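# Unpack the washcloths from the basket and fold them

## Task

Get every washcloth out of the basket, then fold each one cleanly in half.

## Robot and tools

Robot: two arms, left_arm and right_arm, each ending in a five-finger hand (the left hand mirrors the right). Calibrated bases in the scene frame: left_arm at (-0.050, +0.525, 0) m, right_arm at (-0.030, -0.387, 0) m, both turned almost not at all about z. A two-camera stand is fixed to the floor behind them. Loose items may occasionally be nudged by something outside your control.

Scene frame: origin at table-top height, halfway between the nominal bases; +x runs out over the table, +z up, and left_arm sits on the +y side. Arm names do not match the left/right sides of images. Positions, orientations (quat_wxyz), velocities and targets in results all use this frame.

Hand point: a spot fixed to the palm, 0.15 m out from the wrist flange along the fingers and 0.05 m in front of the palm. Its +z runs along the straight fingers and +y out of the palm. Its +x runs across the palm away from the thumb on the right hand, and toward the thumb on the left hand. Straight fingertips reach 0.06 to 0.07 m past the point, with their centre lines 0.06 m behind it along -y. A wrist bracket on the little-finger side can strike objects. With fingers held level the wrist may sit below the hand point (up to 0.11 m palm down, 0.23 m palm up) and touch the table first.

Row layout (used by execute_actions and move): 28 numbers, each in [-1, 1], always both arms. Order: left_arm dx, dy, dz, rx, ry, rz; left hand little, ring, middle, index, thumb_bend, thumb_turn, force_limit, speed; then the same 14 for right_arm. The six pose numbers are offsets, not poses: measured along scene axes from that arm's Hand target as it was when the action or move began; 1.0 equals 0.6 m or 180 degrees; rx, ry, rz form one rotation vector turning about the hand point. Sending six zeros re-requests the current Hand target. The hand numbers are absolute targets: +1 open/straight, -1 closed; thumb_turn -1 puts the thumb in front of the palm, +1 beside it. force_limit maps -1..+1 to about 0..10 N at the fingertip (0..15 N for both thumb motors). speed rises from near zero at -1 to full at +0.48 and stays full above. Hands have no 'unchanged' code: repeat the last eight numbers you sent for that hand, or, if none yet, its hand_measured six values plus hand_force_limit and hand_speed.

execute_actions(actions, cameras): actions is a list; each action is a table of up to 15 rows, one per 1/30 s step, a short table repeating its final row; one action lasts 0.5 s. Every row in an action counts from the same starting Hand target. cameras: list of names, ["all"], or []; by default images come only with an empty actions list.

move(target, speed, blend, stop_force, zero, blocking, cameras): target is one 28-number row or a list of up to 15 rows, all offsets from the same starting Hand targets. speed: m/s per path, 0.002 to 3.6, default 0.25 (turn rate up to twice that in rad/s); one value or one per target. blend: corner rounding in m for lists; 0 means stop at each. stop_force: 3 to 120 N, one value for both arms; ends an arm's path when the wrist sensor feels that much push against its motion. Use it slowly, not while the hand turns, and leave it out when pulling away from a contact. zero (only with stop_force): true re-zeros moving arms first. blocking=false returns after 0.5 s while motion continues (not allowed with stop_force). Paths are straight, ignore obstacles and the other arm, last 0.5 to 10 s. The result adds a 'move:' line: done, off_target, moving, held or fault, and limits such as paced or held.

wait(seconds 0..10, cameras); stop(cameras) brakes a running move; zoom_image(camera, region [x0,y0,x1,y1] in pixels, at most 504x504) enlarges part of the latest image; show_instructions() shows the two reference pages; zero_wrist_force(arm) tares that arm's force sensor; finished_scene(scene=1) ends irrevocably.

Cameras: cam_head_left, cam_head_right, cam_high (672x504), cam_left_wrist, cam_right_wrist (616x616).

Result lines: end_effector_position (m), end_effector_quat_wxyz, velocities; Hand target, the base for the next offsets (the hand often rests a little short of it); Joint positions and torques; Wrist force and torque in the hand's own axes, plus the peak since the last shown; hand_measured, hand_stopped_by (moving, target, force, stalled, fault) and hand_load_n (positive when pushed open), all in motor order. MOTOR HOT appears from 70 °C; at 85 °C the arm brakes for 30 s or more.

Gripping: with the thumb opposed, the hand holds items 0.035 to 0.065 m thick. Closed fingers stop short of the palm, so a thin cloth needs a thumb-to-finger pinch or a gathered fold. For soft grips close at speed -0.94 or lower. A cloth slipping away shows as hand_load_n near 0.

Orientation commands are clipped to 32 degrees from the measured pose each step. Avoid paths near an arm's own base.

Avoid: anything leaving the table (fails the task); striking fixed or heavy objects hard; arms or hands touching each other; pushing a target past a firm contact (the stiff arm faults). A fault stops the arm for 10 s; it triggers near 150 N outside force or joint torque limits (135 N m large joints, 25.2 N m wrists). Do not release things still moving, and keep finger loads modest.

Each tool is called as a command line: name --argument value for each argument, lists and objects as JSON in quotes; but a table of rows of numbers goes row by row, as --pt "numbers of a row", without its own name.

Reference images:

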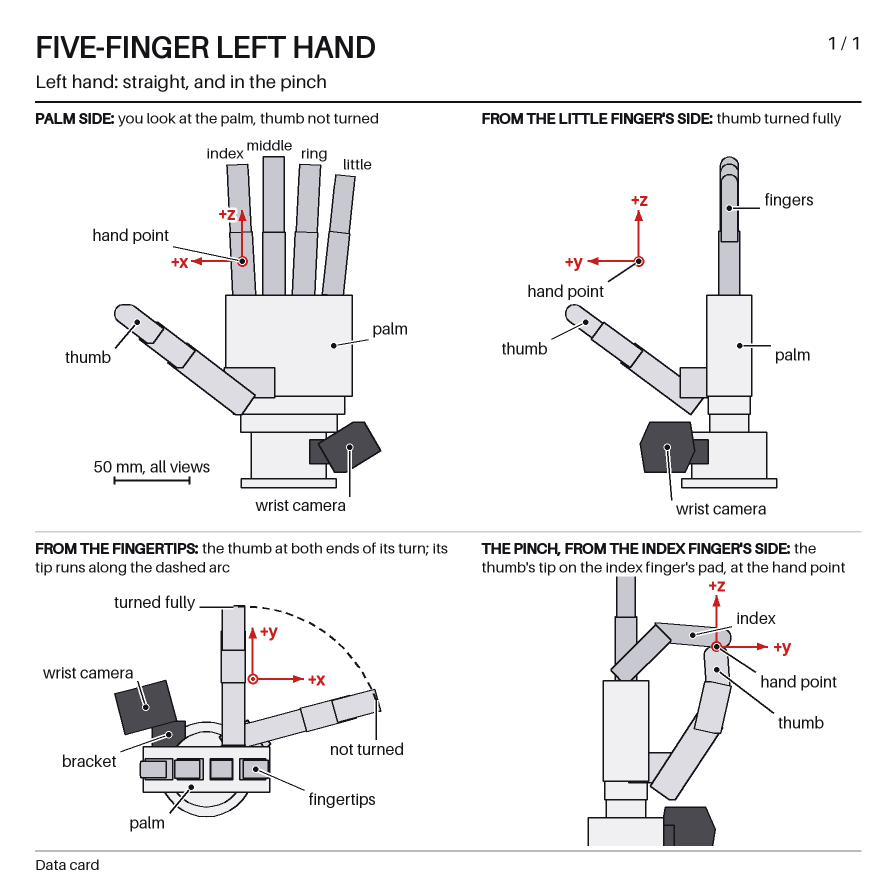

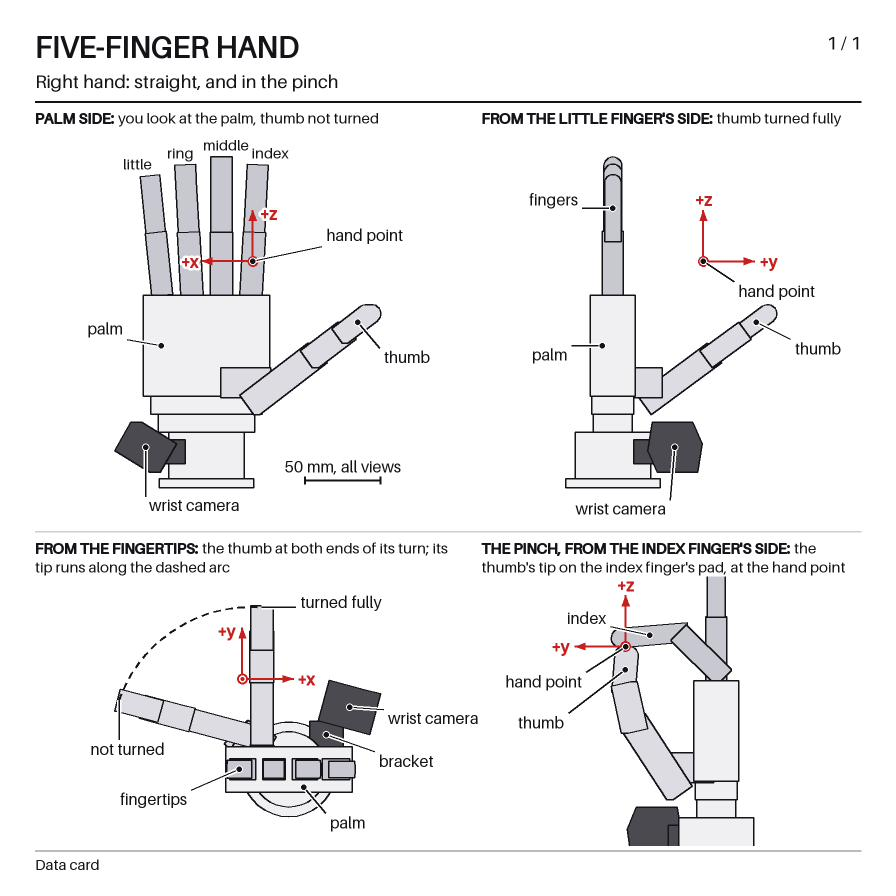

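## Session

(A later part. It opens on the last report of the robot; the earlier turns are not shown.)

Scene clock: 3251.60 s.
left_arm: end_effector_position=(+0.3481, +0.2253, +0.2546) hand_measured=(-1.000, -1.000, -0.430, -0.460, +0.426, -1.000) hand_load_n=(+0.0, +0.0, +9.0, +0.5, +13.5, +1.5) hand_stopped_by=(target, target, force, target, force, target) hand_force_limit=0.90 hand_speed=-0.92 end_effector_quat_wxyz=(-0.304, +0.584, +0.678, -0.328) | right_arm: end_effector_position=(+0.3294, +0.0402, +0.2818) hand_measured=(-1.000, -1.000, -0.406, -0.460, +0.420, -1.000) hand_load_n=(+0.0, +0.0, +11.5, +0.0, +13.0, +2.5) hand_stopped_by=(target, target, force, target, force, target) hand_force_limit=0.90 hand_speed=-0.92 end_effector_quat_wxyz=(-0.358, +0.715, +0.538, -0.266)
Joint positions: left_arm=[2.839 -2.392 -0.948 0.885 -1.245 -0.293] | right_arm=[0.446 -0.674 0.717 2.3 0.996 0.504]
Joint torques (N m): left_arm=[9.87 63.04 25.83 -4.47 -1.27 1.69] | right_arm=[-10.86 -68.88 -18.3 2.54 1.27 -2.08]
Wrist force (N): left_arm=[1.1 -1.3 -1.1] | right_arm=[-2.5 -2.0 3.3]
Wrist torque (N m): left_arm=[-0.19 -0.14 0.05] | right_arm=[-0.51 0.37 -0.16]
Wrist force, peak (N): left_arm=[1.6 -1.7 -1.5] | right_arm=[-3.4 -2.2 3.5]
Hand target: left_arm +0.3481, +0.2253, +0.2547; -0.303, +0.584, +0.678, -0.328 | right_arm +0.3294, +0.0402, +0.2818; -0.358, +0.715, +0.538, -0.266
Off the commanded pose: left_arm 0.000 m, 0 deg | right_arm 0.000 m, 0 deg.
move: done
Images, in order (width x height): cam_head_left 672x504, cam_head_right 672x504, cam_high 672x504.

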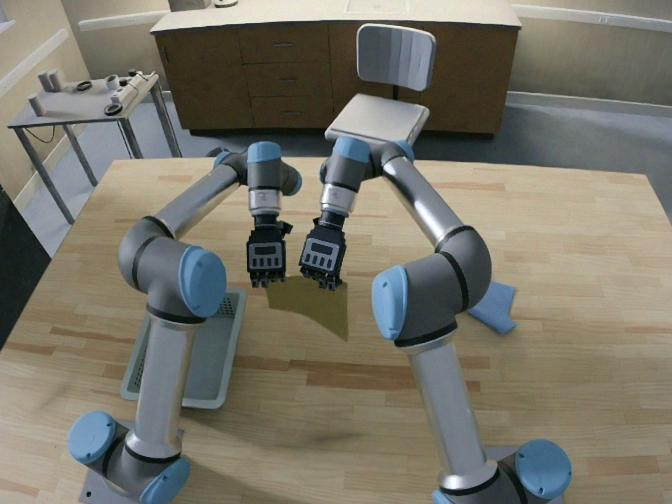

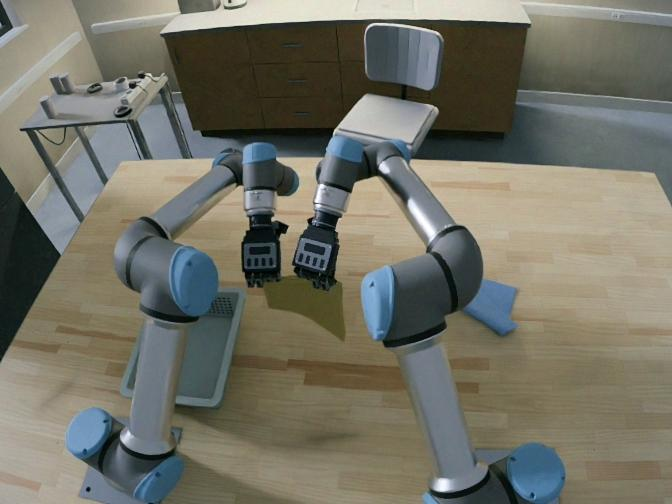

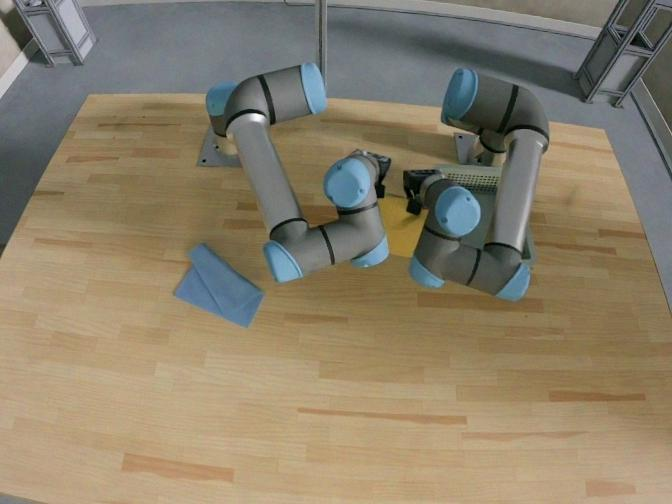

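move --pt "0.1343 -0.0117 -0.0912 0 0 0 -1 -1 -0.46 -0.46 0.30 -1 0.9 -0.92 0.1343 -0.0117 -0.0947 0 0 0 -1 -1 -0.46 -0.46 0.30 -1 0.9 -0.92" --pt "0.0843 -0.0073 -0.1828 0 0 0 -1 -1 -0.46 -0.46 0.30 -1 0.9 -0.92 0.0843 -0.0073 -0.1947 0 0 0 -1 -1 -0.46 -0.46 0.30 -1 0.9 -0.92" --pt "0.001 0 -0.2828 0 0 0 -1 -1 -0.46 -0.46 0.30 -1 0.9 -0.92 0.001 0 -0.303 0 0 0 -1 -1 -0.46 -0.46 0.30 -1 0.9 -0.92" --pt "-0.0823 0.0072 -0.3412 0 0 0 -1 -1 -0.46 -0.46 0.30 -1 0.9 -0.92 -0.0823 0.0072 -0.3697 0 0 0 -1 -1 -0.46 -0.46 0.30 -1 0.9 -0.92" --pt "-0.149 0.013 -0.3678 0 0 0 -1 -1 -0.46 -0.46 0.30 -1 0.9 -0.92 -0.149 0.013 -0.4097 0 0 0 -1 -1 -0.46 -0.46 0.30 -1 0.9 -0.92" --speed 0.1 --blend '[0.01,0.02,0.02,0.02,0]' --cameras '["cam_high","cam_head_left","cam_left_wrist","cam_right_wrist"]'

zoom_image --camera "cam_high" --region '[310, 150, 480, 300]'

Scene clock: 3272.63 s.
left_arm: end_effector_position=(+0.2587, +0.2330, +0.0341) hand_measured=(-1.000, -1.000, -0.430, -0.460, +0.426, -1.000) hand_load_n=(+0.0, +0.0, +9.5, +0.0, +13.5, +1.0) hand_stopped_by=(target, target, force, target, force, target) hand_force_limit=0.90 hand_speed=-0.92 end_effector_quat_wxyz=(-0.303, +0.584, +0.678, -0.328) | right_arm: end_effector_position=(+0.2400, +0.0480, +0.0361) hand_measured=(-1.000, -1.000, -0.406, -0.460, +0.420, -1.000) hand_load_n=(+0.0, +0.0, +11.5, +0.0, +13.0, +2.5) hand_stopped_by=(target, target, force, target, force, target) hand_force_limit=0.90 hand_speed=-0.92 end_effector_quat_wxyz=(-0.358, +0.715, +0.538, -0.266)
Joint positions: left_arm=[2.804 -2.466 -1.445 1.465 -1.218 -0.316] | right_arm=[0.527 -0.606 1.252 1.656 0.941 0.575]
Joint torques (N m): left_arm=[13.38 33.17 6.32 -1.74 -1.6 2.17] | right_arm=[-11.04 -39.36 -12.33 2.49 1.37 -2.49]
Wrist force (N): left_arm=[2.0 -1.4 -0.9] | right_arm=[-2.7 -2.1 3.4]
Wrist torque (N m): left_arm=[-0.21 -0.29 0.13] | right_arm=[-0.48 0.28 -0.10]
Wrist force, peak (N): left_arm=[1.4 -2.5 -0.7] | right_arm=[-2.8 -2.4 4.6]
Hand target: left_arm +0.2587, +0.2331, +0.0340; -0.303, +0.584, +0.678, -0.328 | right_arm +0.2400, +0.0480, +0.0359; -0.358, +0.715, +0.538, -0.266
Off the commanded pose: left_arm 0.000 m, 0 deg | right_arm 0.000 m, 0 deg.
move: done
Images, in order (width x height): cam_head_left 672x504, cam_high 672x504, cam_left_wrist 616x616, cam_right_wrist 616x616.

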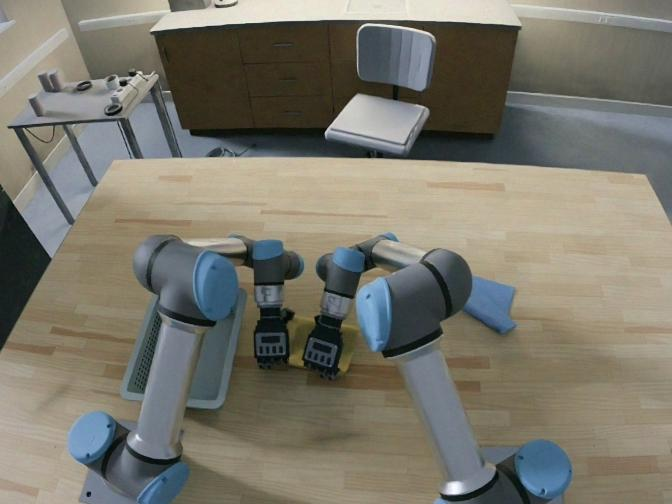

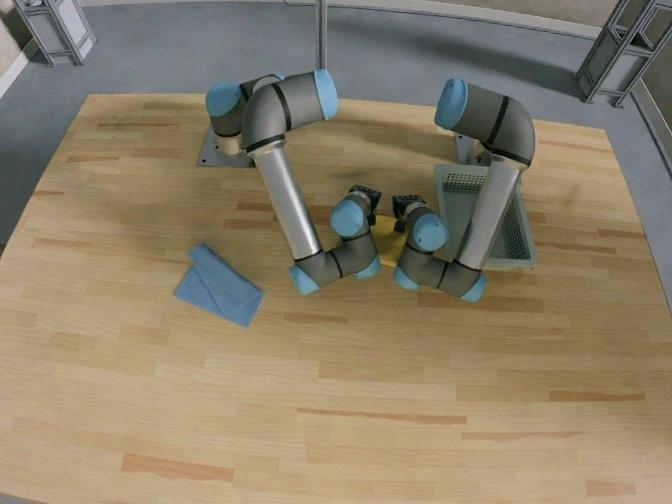

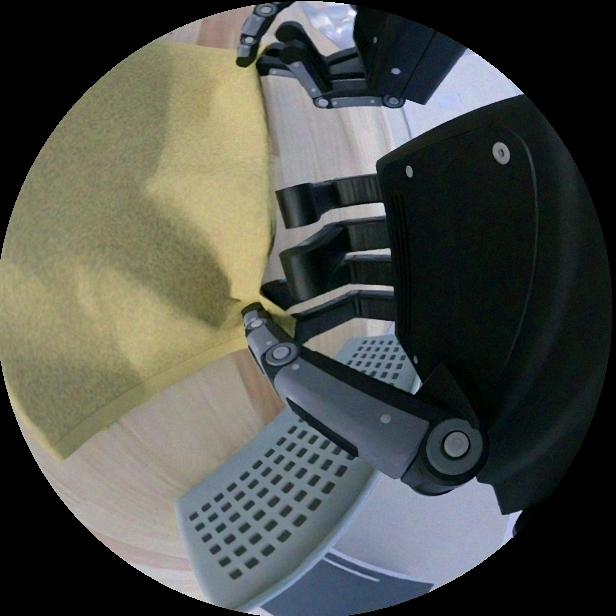

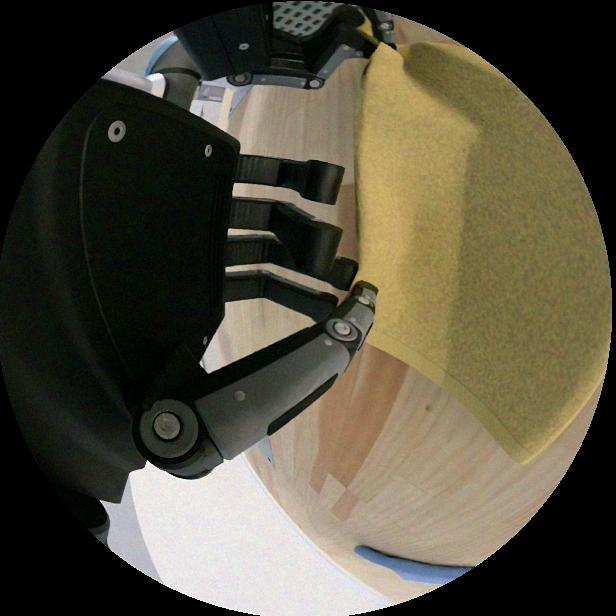

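Scaled by 2.965 from the camera's 672x504 image, which has a finer 960x720 frame.

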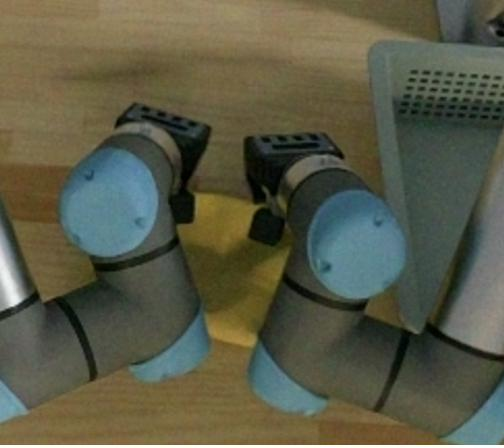

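zoom_image --camera "cam_head_left" --region '[240, 290, 370, 400]'

zoom_image --camera "cam_right_wrist" --region '[340, 40, 616, 480]'

zoom_image --camera "cam_left_wrist" --region '[0, 40, 300, 480]'

Scaled by 3.877 from the camera's 672x504 image, which has a finer 960x720 frame.

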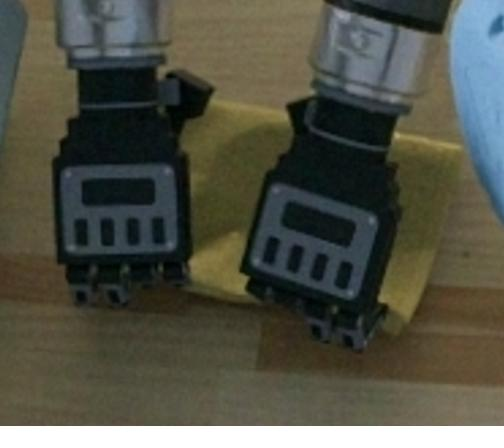

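Scaled by 1.145 from the camera's 616x616 image, which has a finer 880x880 frame.

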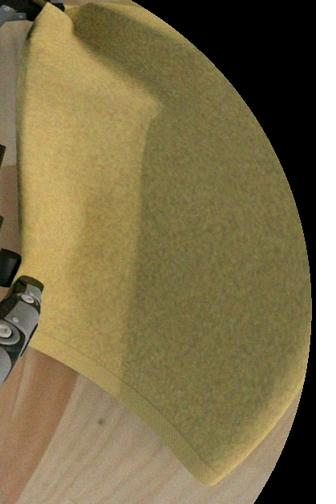

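Scaled by 1.145 from the camera's 616x616 image, which has a finer 880x880 frame.

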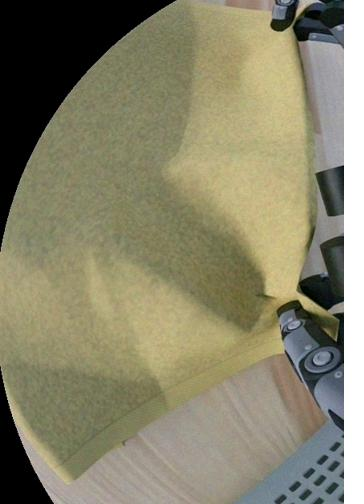

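move --pt "0.04 -0.0035 0.08 0 0 0 -1 -1 -0.46 -0.46 0.30 -1 0.9 -0.92 0.04 -0.0035 0.08 0 0 0 -1 -1 -0.46 -0.46 0.30 -1 0.9 -0.92" --pt "0.08 -0.007 0.0833 0 0 0 -1 -1 -0.46 -0.46 0.30 -1 0.9 -0.92 0.08 -0.007 0.0833 0 0 0 -1 -1 -0.46 -0.46 0.30 -1 0.9 -0.92" --speed 0.06 --blend '[0.01,0]' --cameras '["cam_head_left","cam_high"]'

zoom_image --camera "cam_head_left" --region '[240, 290, 370, 400]'

zoom_image --camera "cam_high" --region '[310, 170, 450, 290]'

Scene clock: 3299.70 s.
left_arm: end_effector_position=(+0.3067, +0.2290, +0.0839) hand_measured=(-1.000, -1.000, -0.430, -0.460, +0.426, -1.000) hand_load_n=(+0.0, +0.0, +9.0, +0.5, +13.0, +1.0) hand_stopped_by=(target, target, force, target, force, target) hand_force_limit=0.90 hand_speed=-0.92 end_effector_quat_wxyz=(-0.303, +0.584, +0.678, -0.328) | right_arm: end_effector_position=(+0.2880, +0.0437, +0.0858) hand_measured=(-1.000, -1.000, -0.406, -0.460, +0.420, -1.000) hand_load_n=(+0.0, +0.0, +12.0, +0.0, +13.0, +2.5) hand_stopped_by=(target, target, force, target, force, target) hand_force_limit=0.90 hand_speed=-0.92 end_effector_quat_wxyz=(-0.358, +0.715, +0.537, -0.266)
Joint positions: left_arm=[2.824 -2.473 -1.269 1.29 -1.234 -0.303] | right_arm=[0.481 -0.603 1.101 1.828 0.972 0.534]
Joint torques (N m): left_arm=[-11.72 61.33 20.51 -1.99 1.17 -1.79] | right_arm=[13.85 -69.61 -12.27 0.3 -2.64 2.19]
Wrist force (N): left_arm=[2.0 -1.3 -1.0] | right_arm=[-2.8 -2.2 3.1]
Wrist torque (N m): left_arm=[-0.19 -0.29 0.01] | right_arm=[-0.50 0.30 -0.04]
Wrist force, peak (N): left_arm=[1.9 -1.7 -1.2] | right_arm=[-3.2 -2.5 3.5]
Hand target: left_arm +0.3067, +0.2289, +0.0840; -0.303, +0.584, +0.678, -0.328 | right_arm +0.2880, +0.0438, +0.0859; -0.358, +0.715, +0.538, -0.266
Off the commanded pose: left_arm 0.000 m, 0 deg | right_arm 0.000 m, 0 deg.
move: done
Images, in order (width x height): cam_head_left 672x504, cam_high 672x504.

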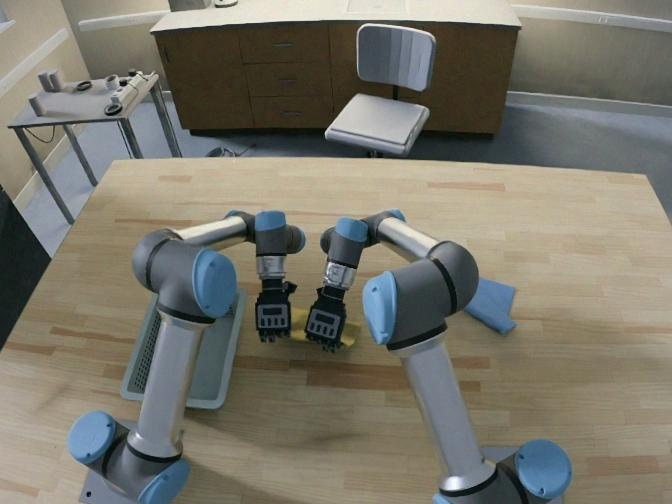

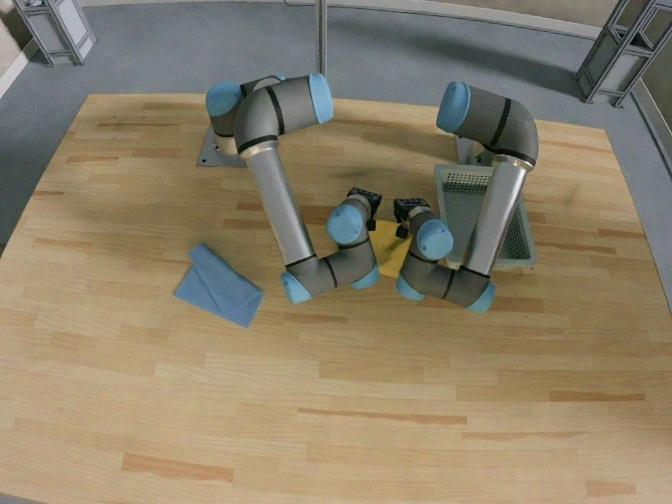

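Scaled by 3.877 from the camera's 672x504 image, which has a finer 960x720 frame.

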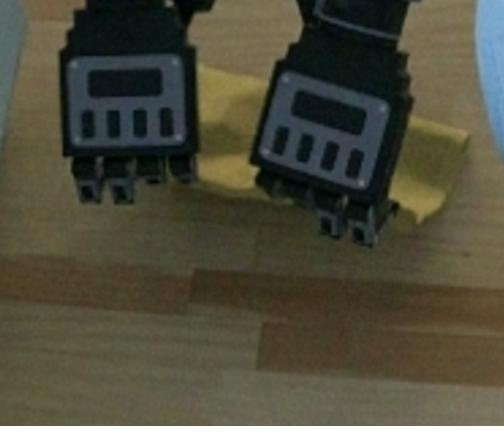

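Scaled by 3.600 from the camera's 672x504 image, which has a finer 960x720 frame.

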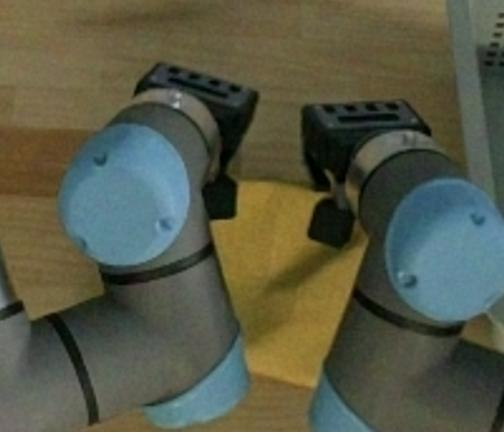

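move --pt "-0.06 0.005 -0.06 0 0 0 -1 -1 -0.46 -0.46 0.30 -1 0.9 -0.92 -0.06 0.005 -0.06 0 0 0 -1 -1 -0.46 -0.46 0.30 -1 0.9 -0.92" --pt "-0.083 0.0072 -0.0867 0 0 0 -1 -1 -0.46 -0.46 0.30 -1 0.9 -0.92 -0.083 0.0072 -0.087 0 0 0 -1 -1 -0.46 -0.46 0.30 -1 0.9 -0.92" --speed 0.06 --blend '[0.01,0]' --cameras '[]'

execute_actions --actions '[[[0,0,-0.002,0,0,0,-1,-1,-0.30,-0.30,0.50,-1,0.9,-0.7,0,0,-0.003,0,0,0,-1,-1,-0.30,-0.30,0.50,-1,0.9,-0.7]],[[0,0,0,0,0,0,-1,-1,-0.12,-0.12,0.58,-1,0.9,-0.7,0,0,0,0,0,0,-1,-1,-0.12,-0.12,0.58,-1,0.9,-0.7]],[[0,0,0,0,0,0,-1,-1,-0.12,-0.12,0.58,-1,0.9,-0.7,0,0,0,0,0,0,-1,-1,-0.12,-0.12,0.58,-1,0.9,-0.7]]]'

move --pt "0 0 0.06 0 0 0 -1 -1 -0.12 -0.12 0.58 -1 0.9 -0.7 0 0 0.06 0 0 0 -1 -1 -0.12 -0.12 0.58 -1 0.9 -0.7" --pt "0.1 0.2 0.45 0 0 0 -1 -1 -0.12 -0.12 0.58 -1 0.9 -0.7 0.1 -0.25 0.45 0 0 0 -1 -1 -0.12 -0.12 0.58 -1 0.9 -0.7" --speed '[0.05,0.25]' --blend '[0.01,0]' --cameras '["cam_high","cam_head_left","cam_left_wrist","cam_right_wrist"]'

zoom_image --camera "cam_high" --region '[310, 180, 450, 300]'

zoom_image --camera "cam_head_left" --region '[230, 270, 390, 400]'

Scene clock: 3319.53 s.
left_arm: end_effector_position=(+0.2568, +0.2331, +0.0320) hand_measured=(-1.000, -1.000, -0.430, -0.460, +0.426, -1.000) hand_load_n=(+0.0, +0.0, +9.0, +0.5, +13.0, +1.0) hand_stopped_by=(target, target, force, target, force, target) hand_force_limit=0.90 hand_speed=-0.92 end_effector_quat_wxyz=(-0.304, +0.584, +0.678, -0.328) | right_arm: end_effector_position=(+0.2380, +0.0481, +0.0337) hand_measured=(-1.000, -1.000, -0.406, -0.460, +0.420, -1.000) hand_load_n=(+0.0, +0.5, +12.0, +0.0, +13.0, +2.5) hand_stopped_by=(target, target, force, target, force, target) hand_force_limit=0.90 hand_speed=-0.92 end_effector_quat_wxyz=(-0.358, +0.715, +0.537, -0.266)
Joint positions: left_arm=[2.803 -2.467 -1.451 1.472 -1.218 -0.317] | right_arm=[0.528 -0.604 1.257 1.649 0.94 0.577]
Joint torques (N m): left_arm=[6.72 48.11 18.3 -4.42 -0.96 -0.13] | right_arm=[-10.98 -59.52 -25.39 5.4 1.14 -2.48]
Wrist force (N): left_arm=[1.8 -1.5 -1.0] | right_arm=[-2.5 -2.3 3.4]
Wrist torque (N m): left_arm=[-0.21 -0.26 0.11] | right_arm=[-0.52 0.26 -0.17]
Wrist force, peak (N): left_arm=[2.1 -1.4 -0.9] | right_arm=[-2.6 -2.2 4.2]
Hand target: left_arm +0.2569, +0.2332, +0.0320; -0.303, +0.584, +0.678, -0.328 | right_arm +0.2382, +0.0481, +0.0337; -0.358, +0.715, +0.538, -0.266
Off the commanded pose: left_arm 0.000 m, 0 deg | right_arm 0.000 m, 0 deg.
move: done
No camera images: "cameras" was empty.

Scene clock: 3321.23 s.
left_arm: end_effector_position=(+0.2569, +0.2332, +0.0308) hand_measured=(-1.000, -1.000, -0.120, -0.120, +0.580, -1.000) hand_load_n=(+0.0, +0.0, +0.0, +0.0, +0.0, +0.0) hand_stopped_by=(target, target, target, target, target, target) hand_force_limit=0.90 hand_speed=-0.70 end_effector_quat_wxyz=(-0.303, +0.584, +0.678, -0.328) | right_arm: end_effector_position=(+0.2382, +0.0481, +0.0319) hand_measured=(-1.000, -1.000, -0.120, -0.120, +0.580, -1.000) hand_load_n=(+0.0, +0.0, +0.0, +0.0, +0.0, +0.5) hand_stopped_by=(target, target, target, target, target, target) hand_force_limit=0.90 hand_speed=-0.70 end_effector_quat_wxyz=(-0.358, +0.715, +0.538, -0.266)
Joint positions: left_arm=[2.803 -2.469 -1.451 1.474 -1.218 -0.317] | right_arm=[0.528 -0.602 1.257 1.646 0.94 0.577]
Joint torques (N m): left_arm=[13.04 58.88 18.06 -3.99 -1.51 2.12] | right_arm=[-10.48 -67.02 -27.29 4.96 0.88 -2.67]
Wrist force (N): left_arm=[2.1 -1.2 -0.9] | right_arm=[-2.6 -1.7 3.5]
Wrist torque (N m): left_arm=[-0.19 -0.31 0.12] | right_arm=[-0.43 0.26 -0.12]
Wrist force, peak (N): left_arm=[2.1 -1.6 -1.0] | right_arm=[-2.9 -2.2 3.7]
Hand target: left_arm +0.2569, +0.2332, +0.0308; -0.303, +0.584, +0.678, -0.328 | right_arm +0.2382, +0.0481, +0.0319; -0.358, +0.715, +0.538, -0.266
Off the commanded pose: left_arm 0.000 m, 0 deg | right_arm 0.000 m, 0 deg.
Step readings (end_effector_position of left_arm | right_arm):
0: (+0.2568, +0.2331, +0.0320) | (+0.2380, +0.0481, +0.0337)
1: (+0.2568, +0.2331, +0.0320) | (+0.2381, +0.0481, +0.0337)
2: (+0.2568, +0.2331, +0.0318) | (+0.2381, +0.0481, +0.0333)
4: (+0.2568, +0.2331, +0.0310) | (+0.2381, +0.0481, +0.0322)
8: (+0.2569, +0.2332, +0.0307) | (+0.2382, +0.0481, +0.0318)
15: (+0.2569, +0.2332, +0.0307) | (+0.2382, +0.0481, +0.0318)
16: (+0.2569, +0.2332, +0.0307) | (+0.2382, +0.0481, +0.0318)
17: (+0.2569, +0.2332, +0.0307) | (+0.2382, +0.0481, +0.0319)
19: (+0.2569, +0.2332, +0.0307) | (+0.2382, +0.0481, +0.0319)
23: (+0.2569, +0.2332, +0.0308) | (+0.2382, +0.0481, +0.0319)
30: (+0.2569, +0.2332, +0.0308) | (+0.2382, +0.0481, +0.0319)
31: (+0.2569, +0.2332, +0.0308) | (+0.2382, +0.0481, +0.0319)
32: (+0.2569, +0.2332, +0.0308) | (+0.2382, +0.0481, +0.0319)
34: (+0.2569, +0.2332, +0.0308) | (+0.2382, +0.0481, +0.0319)
38: (+0.2569, +0.2332, +0.0308) | (+0.2382, +0.0481, +0.0319)
45: (+0.2569, +0.2332, +0.0308) | (+0.2382, +0.0481, +0.0319)

Scene clock: 3323.57 s.
left_arm: end_effector_position=(+0.3169, +0.3532, +0.3007) hand_measured=(-1.000, -1.000, -0.120, -0.120, +0.580, -1.000) hand_load_n=(+0.0, +0.0, +0.0, +0.0, +0.0, +0.0) hand_stopped_by=(target, target, target, target, target, target) hand_force_limit=0.90 hand_speed=-0.70 end_effector_quat_wxyz=(-0.303, +0.584, +0.678, -0.328) | right_arm: end_effector_position=(+0.2982, -0.1019, +0.3019) hand_measured=(-1.000, -1.000, -0.120, -0.120, +0.580, -1.000) hand_load_n=(+0.0, +0.0, +0.0, +0.0, +0.0, +0.0) hand_stopped_by=(target, target, target, target, target, target) hand_force_limit=0.90 hand_speed=-0.70 end_effector_quat_wxyz=(-0.358, +0.715, +0.538, -0.266)
Joint positions: left_arm=[3.041 -2.145 -1.255 0.914 -1.404 -0.163] | right_arm=[0.242 -0.997 1.239 2.178 1.144 0.344]
Joint torques (N m): left_arm=[-2.43 34.21 23.6 -4.58 -0.34 -2.04] | right_arm=[-1.71 -41.25 -14.65 4.55 0.05 0.8]
Wrist force (N): left_arm=[1.0 -1.1 -0.5] | right_arm=[-2.6 -2.3 3.3]
Wrist torque (N m): left_arm=[-0.16 -0.17 0.00] | right_arm=[-0.54 0.29 -0.17]
Wrist force, peak (N): left_arm=[1.7 -2.2 -1.7] | right_arm=[-3.5 -3.6 2.2]
Hand target: left_arm +0.3169, +0.3532, +0.3008; -0.303, +0.584, +0.678, -0.328 | right_arm +0.2982, -0.1019, +0.3019; -0.358, +0.715, +0.538, -0.266
Off the commanded pose: left_arm 0.000 m, 0 deg | right_arm 0.000 m, 0 deg.
move: done
Images, in order (width x height): cam_head_left 672x504, cam_high 672x504, cam_left_wrist 616x616, cam_right_wrist 616x616.

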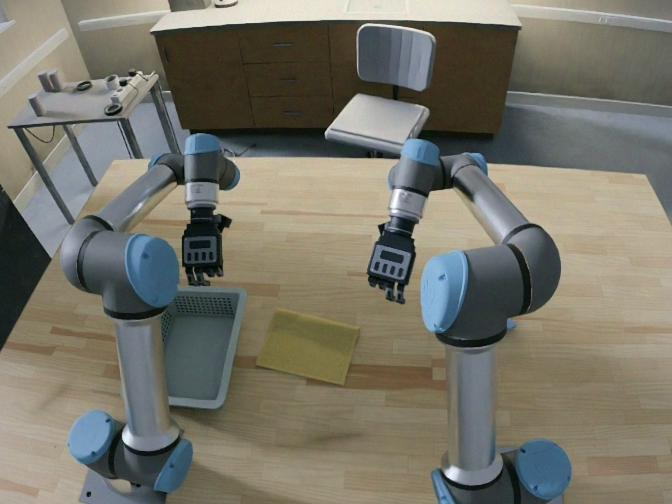

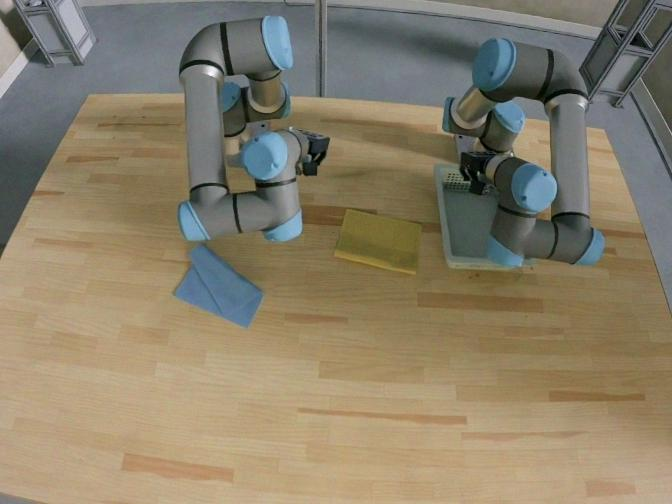

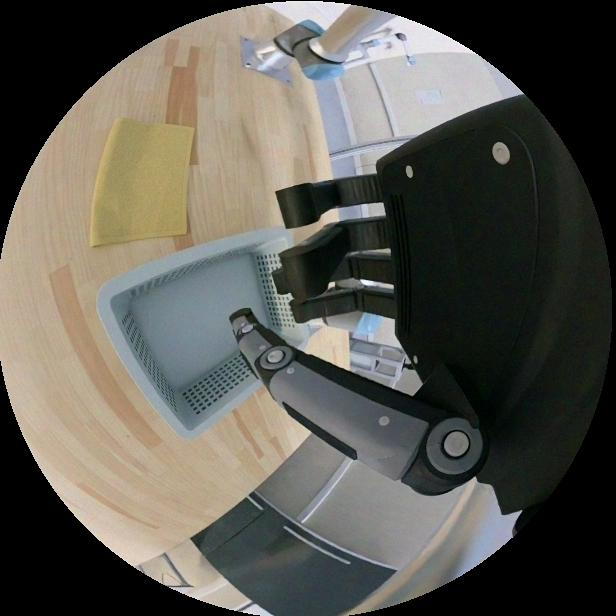

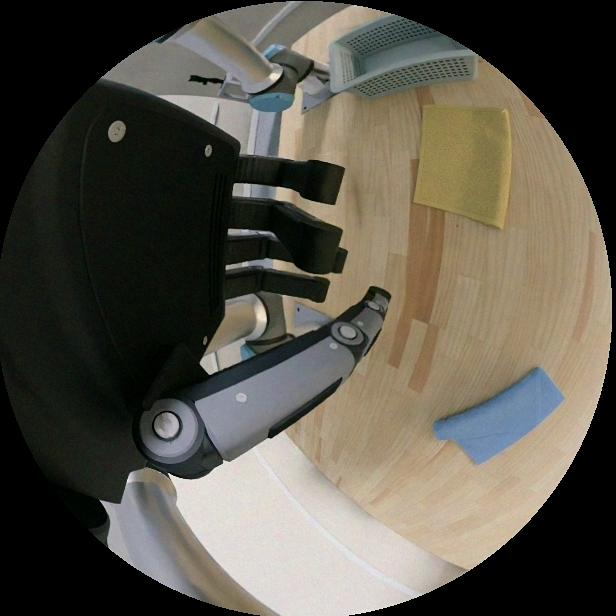

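Scaled by 3.600 from the camera's 672x504 image, which has a finer 960x720 frame.

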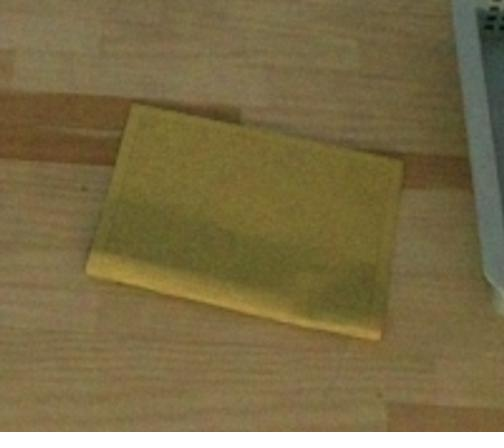

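Scaled by 3.150 from the camera's 672x504 image, which has a finer 960x720 frame.

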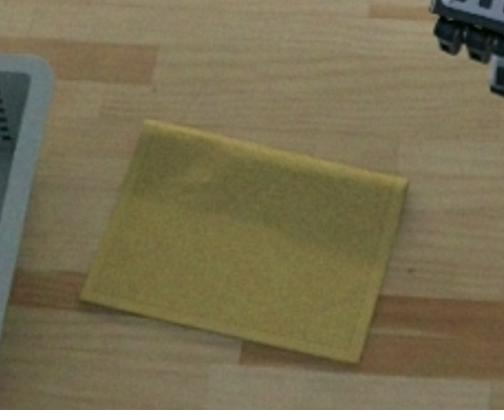

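move --pt "-0.1002 -0.1738 -0.25 0 0 -0.0222 -1 -1 -0.08 -0.02 0.6 -1 0.9 -0.5 -0.1282 0.2515 -0.25 0 0 -0.0111 -1 -1 -0.08 -0.02 0.6 -1 0.9 -0.5" --pt "-0.1002 -0.1738 -0.4263 0 0 -0.0222 -1 -1 -0.08 -0.02 0.6 -1 0.9 -0.5 -0.1282 0.2515 -0.4282 0 0 -0.0111 -1 -1 -0.08 -0.02 0.6 -1 0.9 -0.5" --speed '[0.25,0.1]' --cameras '["cam_high","cam_left_wrist","cam_right_wrist"]'

Scene clock: 3363.87 s.
left_arm: end_effector_position=(+0.2567, +0.2489, +0.0450) hand_measured=(-1.000, -1.000, -0.080, -0.020, +0.600, -1.000) hand_load_n=(+0.0, +0.0, +0.0, +0.0, +0.0, +0.0) hand_stopped_by=(target, target, target, target, target, target) hand_force_limit=0.90 hand_speed=-0.50 end_effector_quat_wxyz=(-0.315, +0.607, +0.657, -0.317) | right_arm: end_effector_position=(+0.2212, +0.0490, +0.0450) hand_measured=(-1.000, -1.000, -0.080, -0.020, +0.600, -1.000) hand_load_n=(+0.0, +0.0, +0.0, +0.0, +0.0, +0.0) hand_stopped_by=(target, target, target, target, target, target) hand_force_limit=0.90 hand_speed=-0.50 end_effector_quat_wxyz=(-0.363, +0.725, +0.525, -0.260)
Joint positions: left_arm=[2.809 -2.439 -1.469 1.446 -1.277 -0.266] | right_arm=[0.537 -0.653 1.317 1.613 0.911 0.618]
Joint torques (N m): left_arm=[-10.36 51.07 19.53 -2.69 0.77 1.97] | right_arm=[9.26 -59.69 -25.91 3.88 -2.54 2.09]
Wrist force (N): left_arm=[2.0 -0.9 -0.8] | right_arm=[-2.8 -2.5 3.4]
Wrist torque (N m): left_arm=[-0.16 -0.29 0.07] | right_arm=[-0.56 0.30 -0.02]
Wrist force, peak (N): left_arm=[1.9 -1.7 -1.8] | right_arm=[-2.8 -2.6 4.0]
Hand target: left_arm +0.2568, +0.2489, +0.0450; -0.315, +0.607, +0.657, -0.317 | right_arm +0.2213, +0.0490, +0.0450; -0.363, +0.725, +0.525, -0.260
Off the commanded pose: left_arm 0.000 m, 0 deg | right_arm 0.000 m, 0 deg.
move: done
Images, in order (width x height): cam_high 672x504, cam_left_wrist 616x616, cam_right_wrist 616x616.

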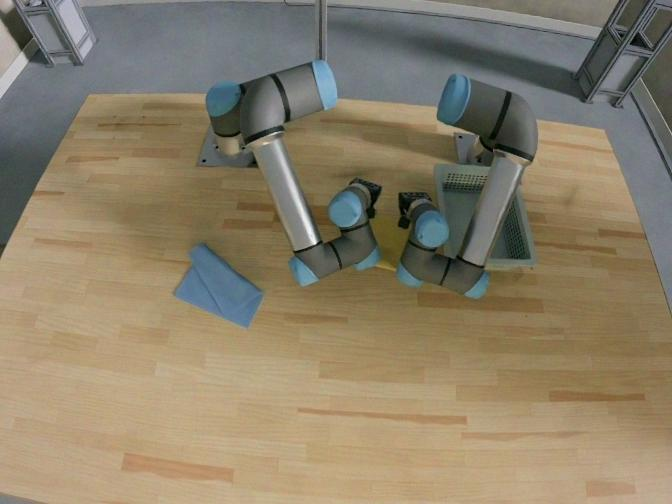

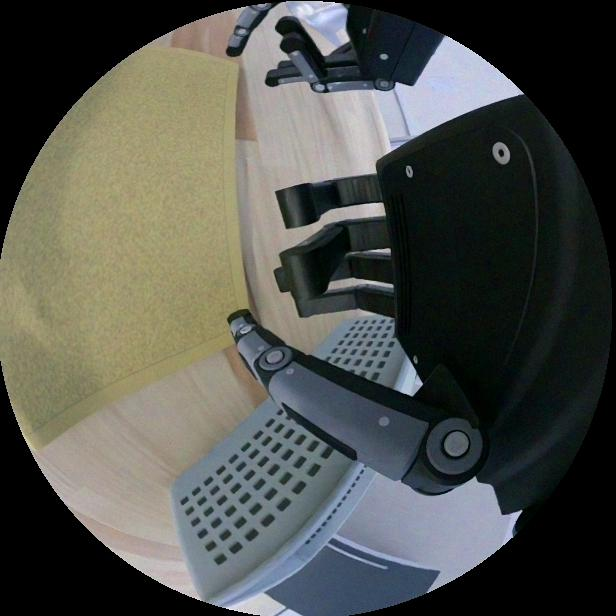

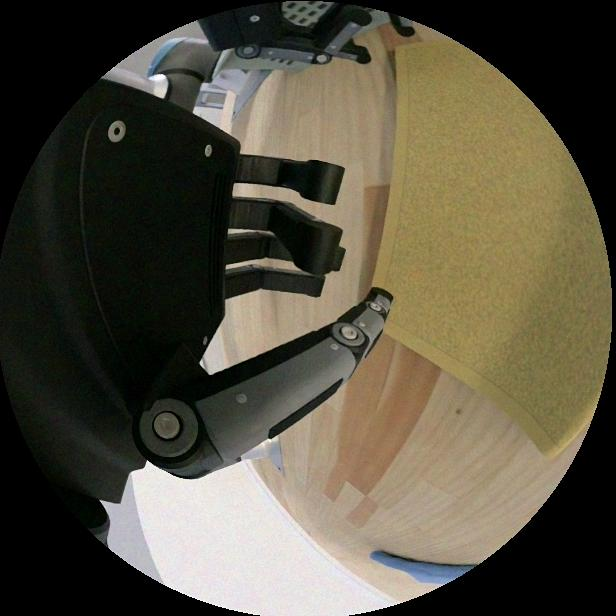

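move --pt "0.005 0.0003 -0.012 0 0 0 -1 -1 -0.08 -0.02 0.6 -1 0.9 -0.5 0.0175 0.015 -0.012 0 0 0 -1 -1 -0.08 -0.02 0.6 -1 0.9 -0.5" --speed 0.05 --cameras '[]'

move --target '[0,0,-0.04,0,0,0,-1,-1,-0.08,-0.02,0.6,-1,0.9,-0.5,0,0,-0.04,0,0,0,-1,-1,-0.08,-0.02,0.6,-1,0.9,-0.5]' --speed 0.007 --stop_force 5 --cameras '["cam_left_wrist","cam_right_wrist"]'

zoom_image --camera "cam_right_wrist" --region '[270, 190, 450, 370]'

zoom_image --camera "cam_left_wrist" --region '[166, 210, 346, 390]'

Scene clock: 3375.93 s.
left_arm: end_effector_position=(+0.2598, +0.2491, +0.0377) hand_measured=(-1.000, -1.000, -0.080, -0.020, +0.600, -1.000) hand_load_n=(+0.0, +0.0, +0.0, +0.0, +0.0, +0.0) hand_stopped_by=(target, target, target, target, target, target) hand_force_limit=0.90 hand_speed=-0.50 end_effector_quat_wxyz=(-0.315, +0.607, +0.657, -0.317) | right_arm: end_effector_position=(+0.2317, +0.0580, +0.0378) hand_measured=(-1.000, -1.000, -0.080, -0.020, +0.600, -1.000) hand_load_n=(+0.0, +0.0, +0.5, +0.0, +0.0, +0.0) hand_stopped_by=(target, target, target, target, target, target) hand_force_limit=0.90 hand_speed=-0.50 end_effector_quat_wxyz=(-0.363, +0.725, +0.525, -0.260) end_effector_velocity=(-0.001, -0.001, +0.001) end_effector_angular_velocity=(+0.000, -0.001, -0.001)
Joint positions: left_arm=[2.811 -2.456 -1.46 1.453 -1.278 -0.265] | right_arm=[0.541 -0.614 1.258 1.63 0.909 0.622]
Joint velocities: left_arm=[within noise] | right_arm=[-0.001 -0.004 0.005 -0.002 0 0]
Joint torques (N m): left_arm=[9.48 59.16 6.86 -3.91 -1.06 2.02] | right_arm=[5.98 -66.57 -2.91 0.79 -1.17 0.96]
Wrist force (N): left_arm=[2.1 -1.2 -0.8] | right_arm=[-2.6 -2.2 3.4]
Wrist torque (N m): left_arm=[-0.19 -0.31 0.04] | right_arm=[-0.48 0.26 -0.17]
Wrist force, peak (N): left_arm=[2.3 -1.2 -0.9] | right_arm=[-2.8 -2.2 3.8]
Hand target: left_arm +0.2598, +0.2491, +0.0378; -0.315, +0.607, +0.657, -0.317 | right_arm +0.2318, +0.0580, +0.0378; -0.363, +0.725, +0.525, -0.260
Off the commanded pose: left_arm 0.000 m, 0 deg | right_arm 0.000 m, 0 deg.
move: done
No camera images: "cameras" was empty.

Scene clock: 3379.33 s.
left_arm: end_effector_position=(+0.2598, +0.2491, +0.0213) hand_measured=(-1.000, -1.000, -0.080, -0.020, +0.600, -1.000) hand_load_n=(+0.0, +0.0, -0.5, +0.0, -0.5, +0.0) hand_stopped_by=(target, target, target, target, target, target) hand_force_limit=0.90 hand_speed=-0.50 end_effector_quat_wxyz=(-0.315, +0.607, +0.657, -0.317) | right_arm: end_effector_position=(+0.2317, +0.0580, +0.0213) hand_measured=(-1.000, -1.000, -0.080, -0.020, +0.600, -1.000) hand_load_n=(+0.0, +0.5, -0.5, +0.0, +0.0, +0.0) hand_stopped_by=(target, target, target, target, target, target) hand_force_limit=0.90 hand_speed=-0.50 end_effector_quat_wxyz=(-0.363, +0.725, +0.525, -0.260)
Joint positions: left_arm=[2.811 -2.483 -1.459 1.479 -1.278 -0.265] | right_arm=[0.541 -0.59 1.259 1.605 0.909 0.621]
Joint torques (N m): left_arm=[-10.08 56.48 15.55 -3.09 0.94 -1.66] | right_arm=[-9.31 -64.96 -9.47 3.47 0.84 -2.21]
Wrist force (N): left_arm=[2.1 -6.2 -3.0] | right_arm=[-3.0 -8.1 1.3]
Wrist torque (N m): left_arm=[-0.16 -0.36 0.15] | right_arm=[-0.66 0.28 -0.28]
Wrist force, peak (N): left_arm=[2.2 -10.2 -4.6] | right_arm=[-2.3 -13.3 -0.1]
Hand target: left_arm +0.2598, +0.2491, +0.0213; -0.315, +0.607, +0.657, -0.317 (not the last commanded pose) | right_arm +0.2317, +0.0580, +0.0213; -0.363, +0.725, +0.525, -0.260 (not the last commanded pose)
Off the commanded pose: left_arm 0.007 m, 0 deg | right_arm 0.008 m, 0 deg.
move: contact (left_arm, right_arm)
Images, in order (width x height): cam_left_wrist 616x616, cam_right_wrist 616x616.

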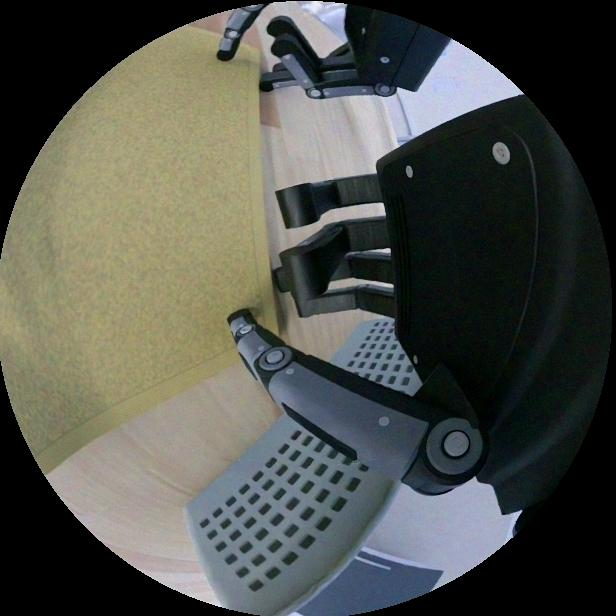

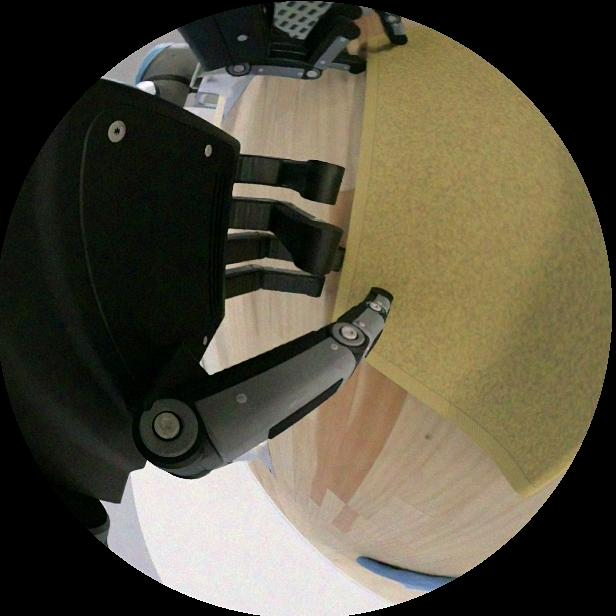

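Scaled by 2.800 from the camera's 616x616 image, which has a finer 880x880 frame.

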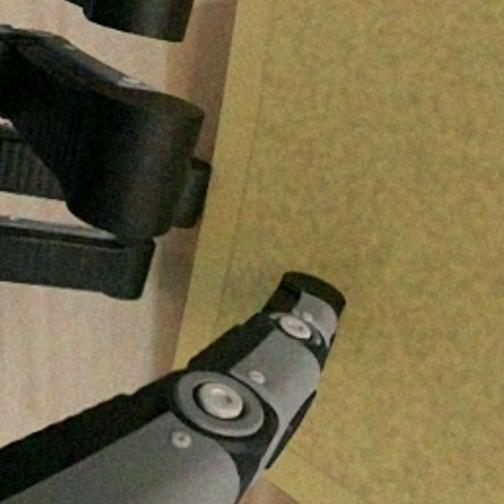

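Scaled by 2.800 from the camera's 616x616 image, which has a finer 880x880 frame.

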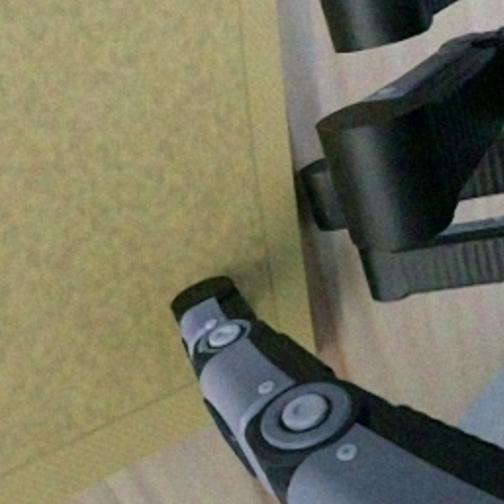

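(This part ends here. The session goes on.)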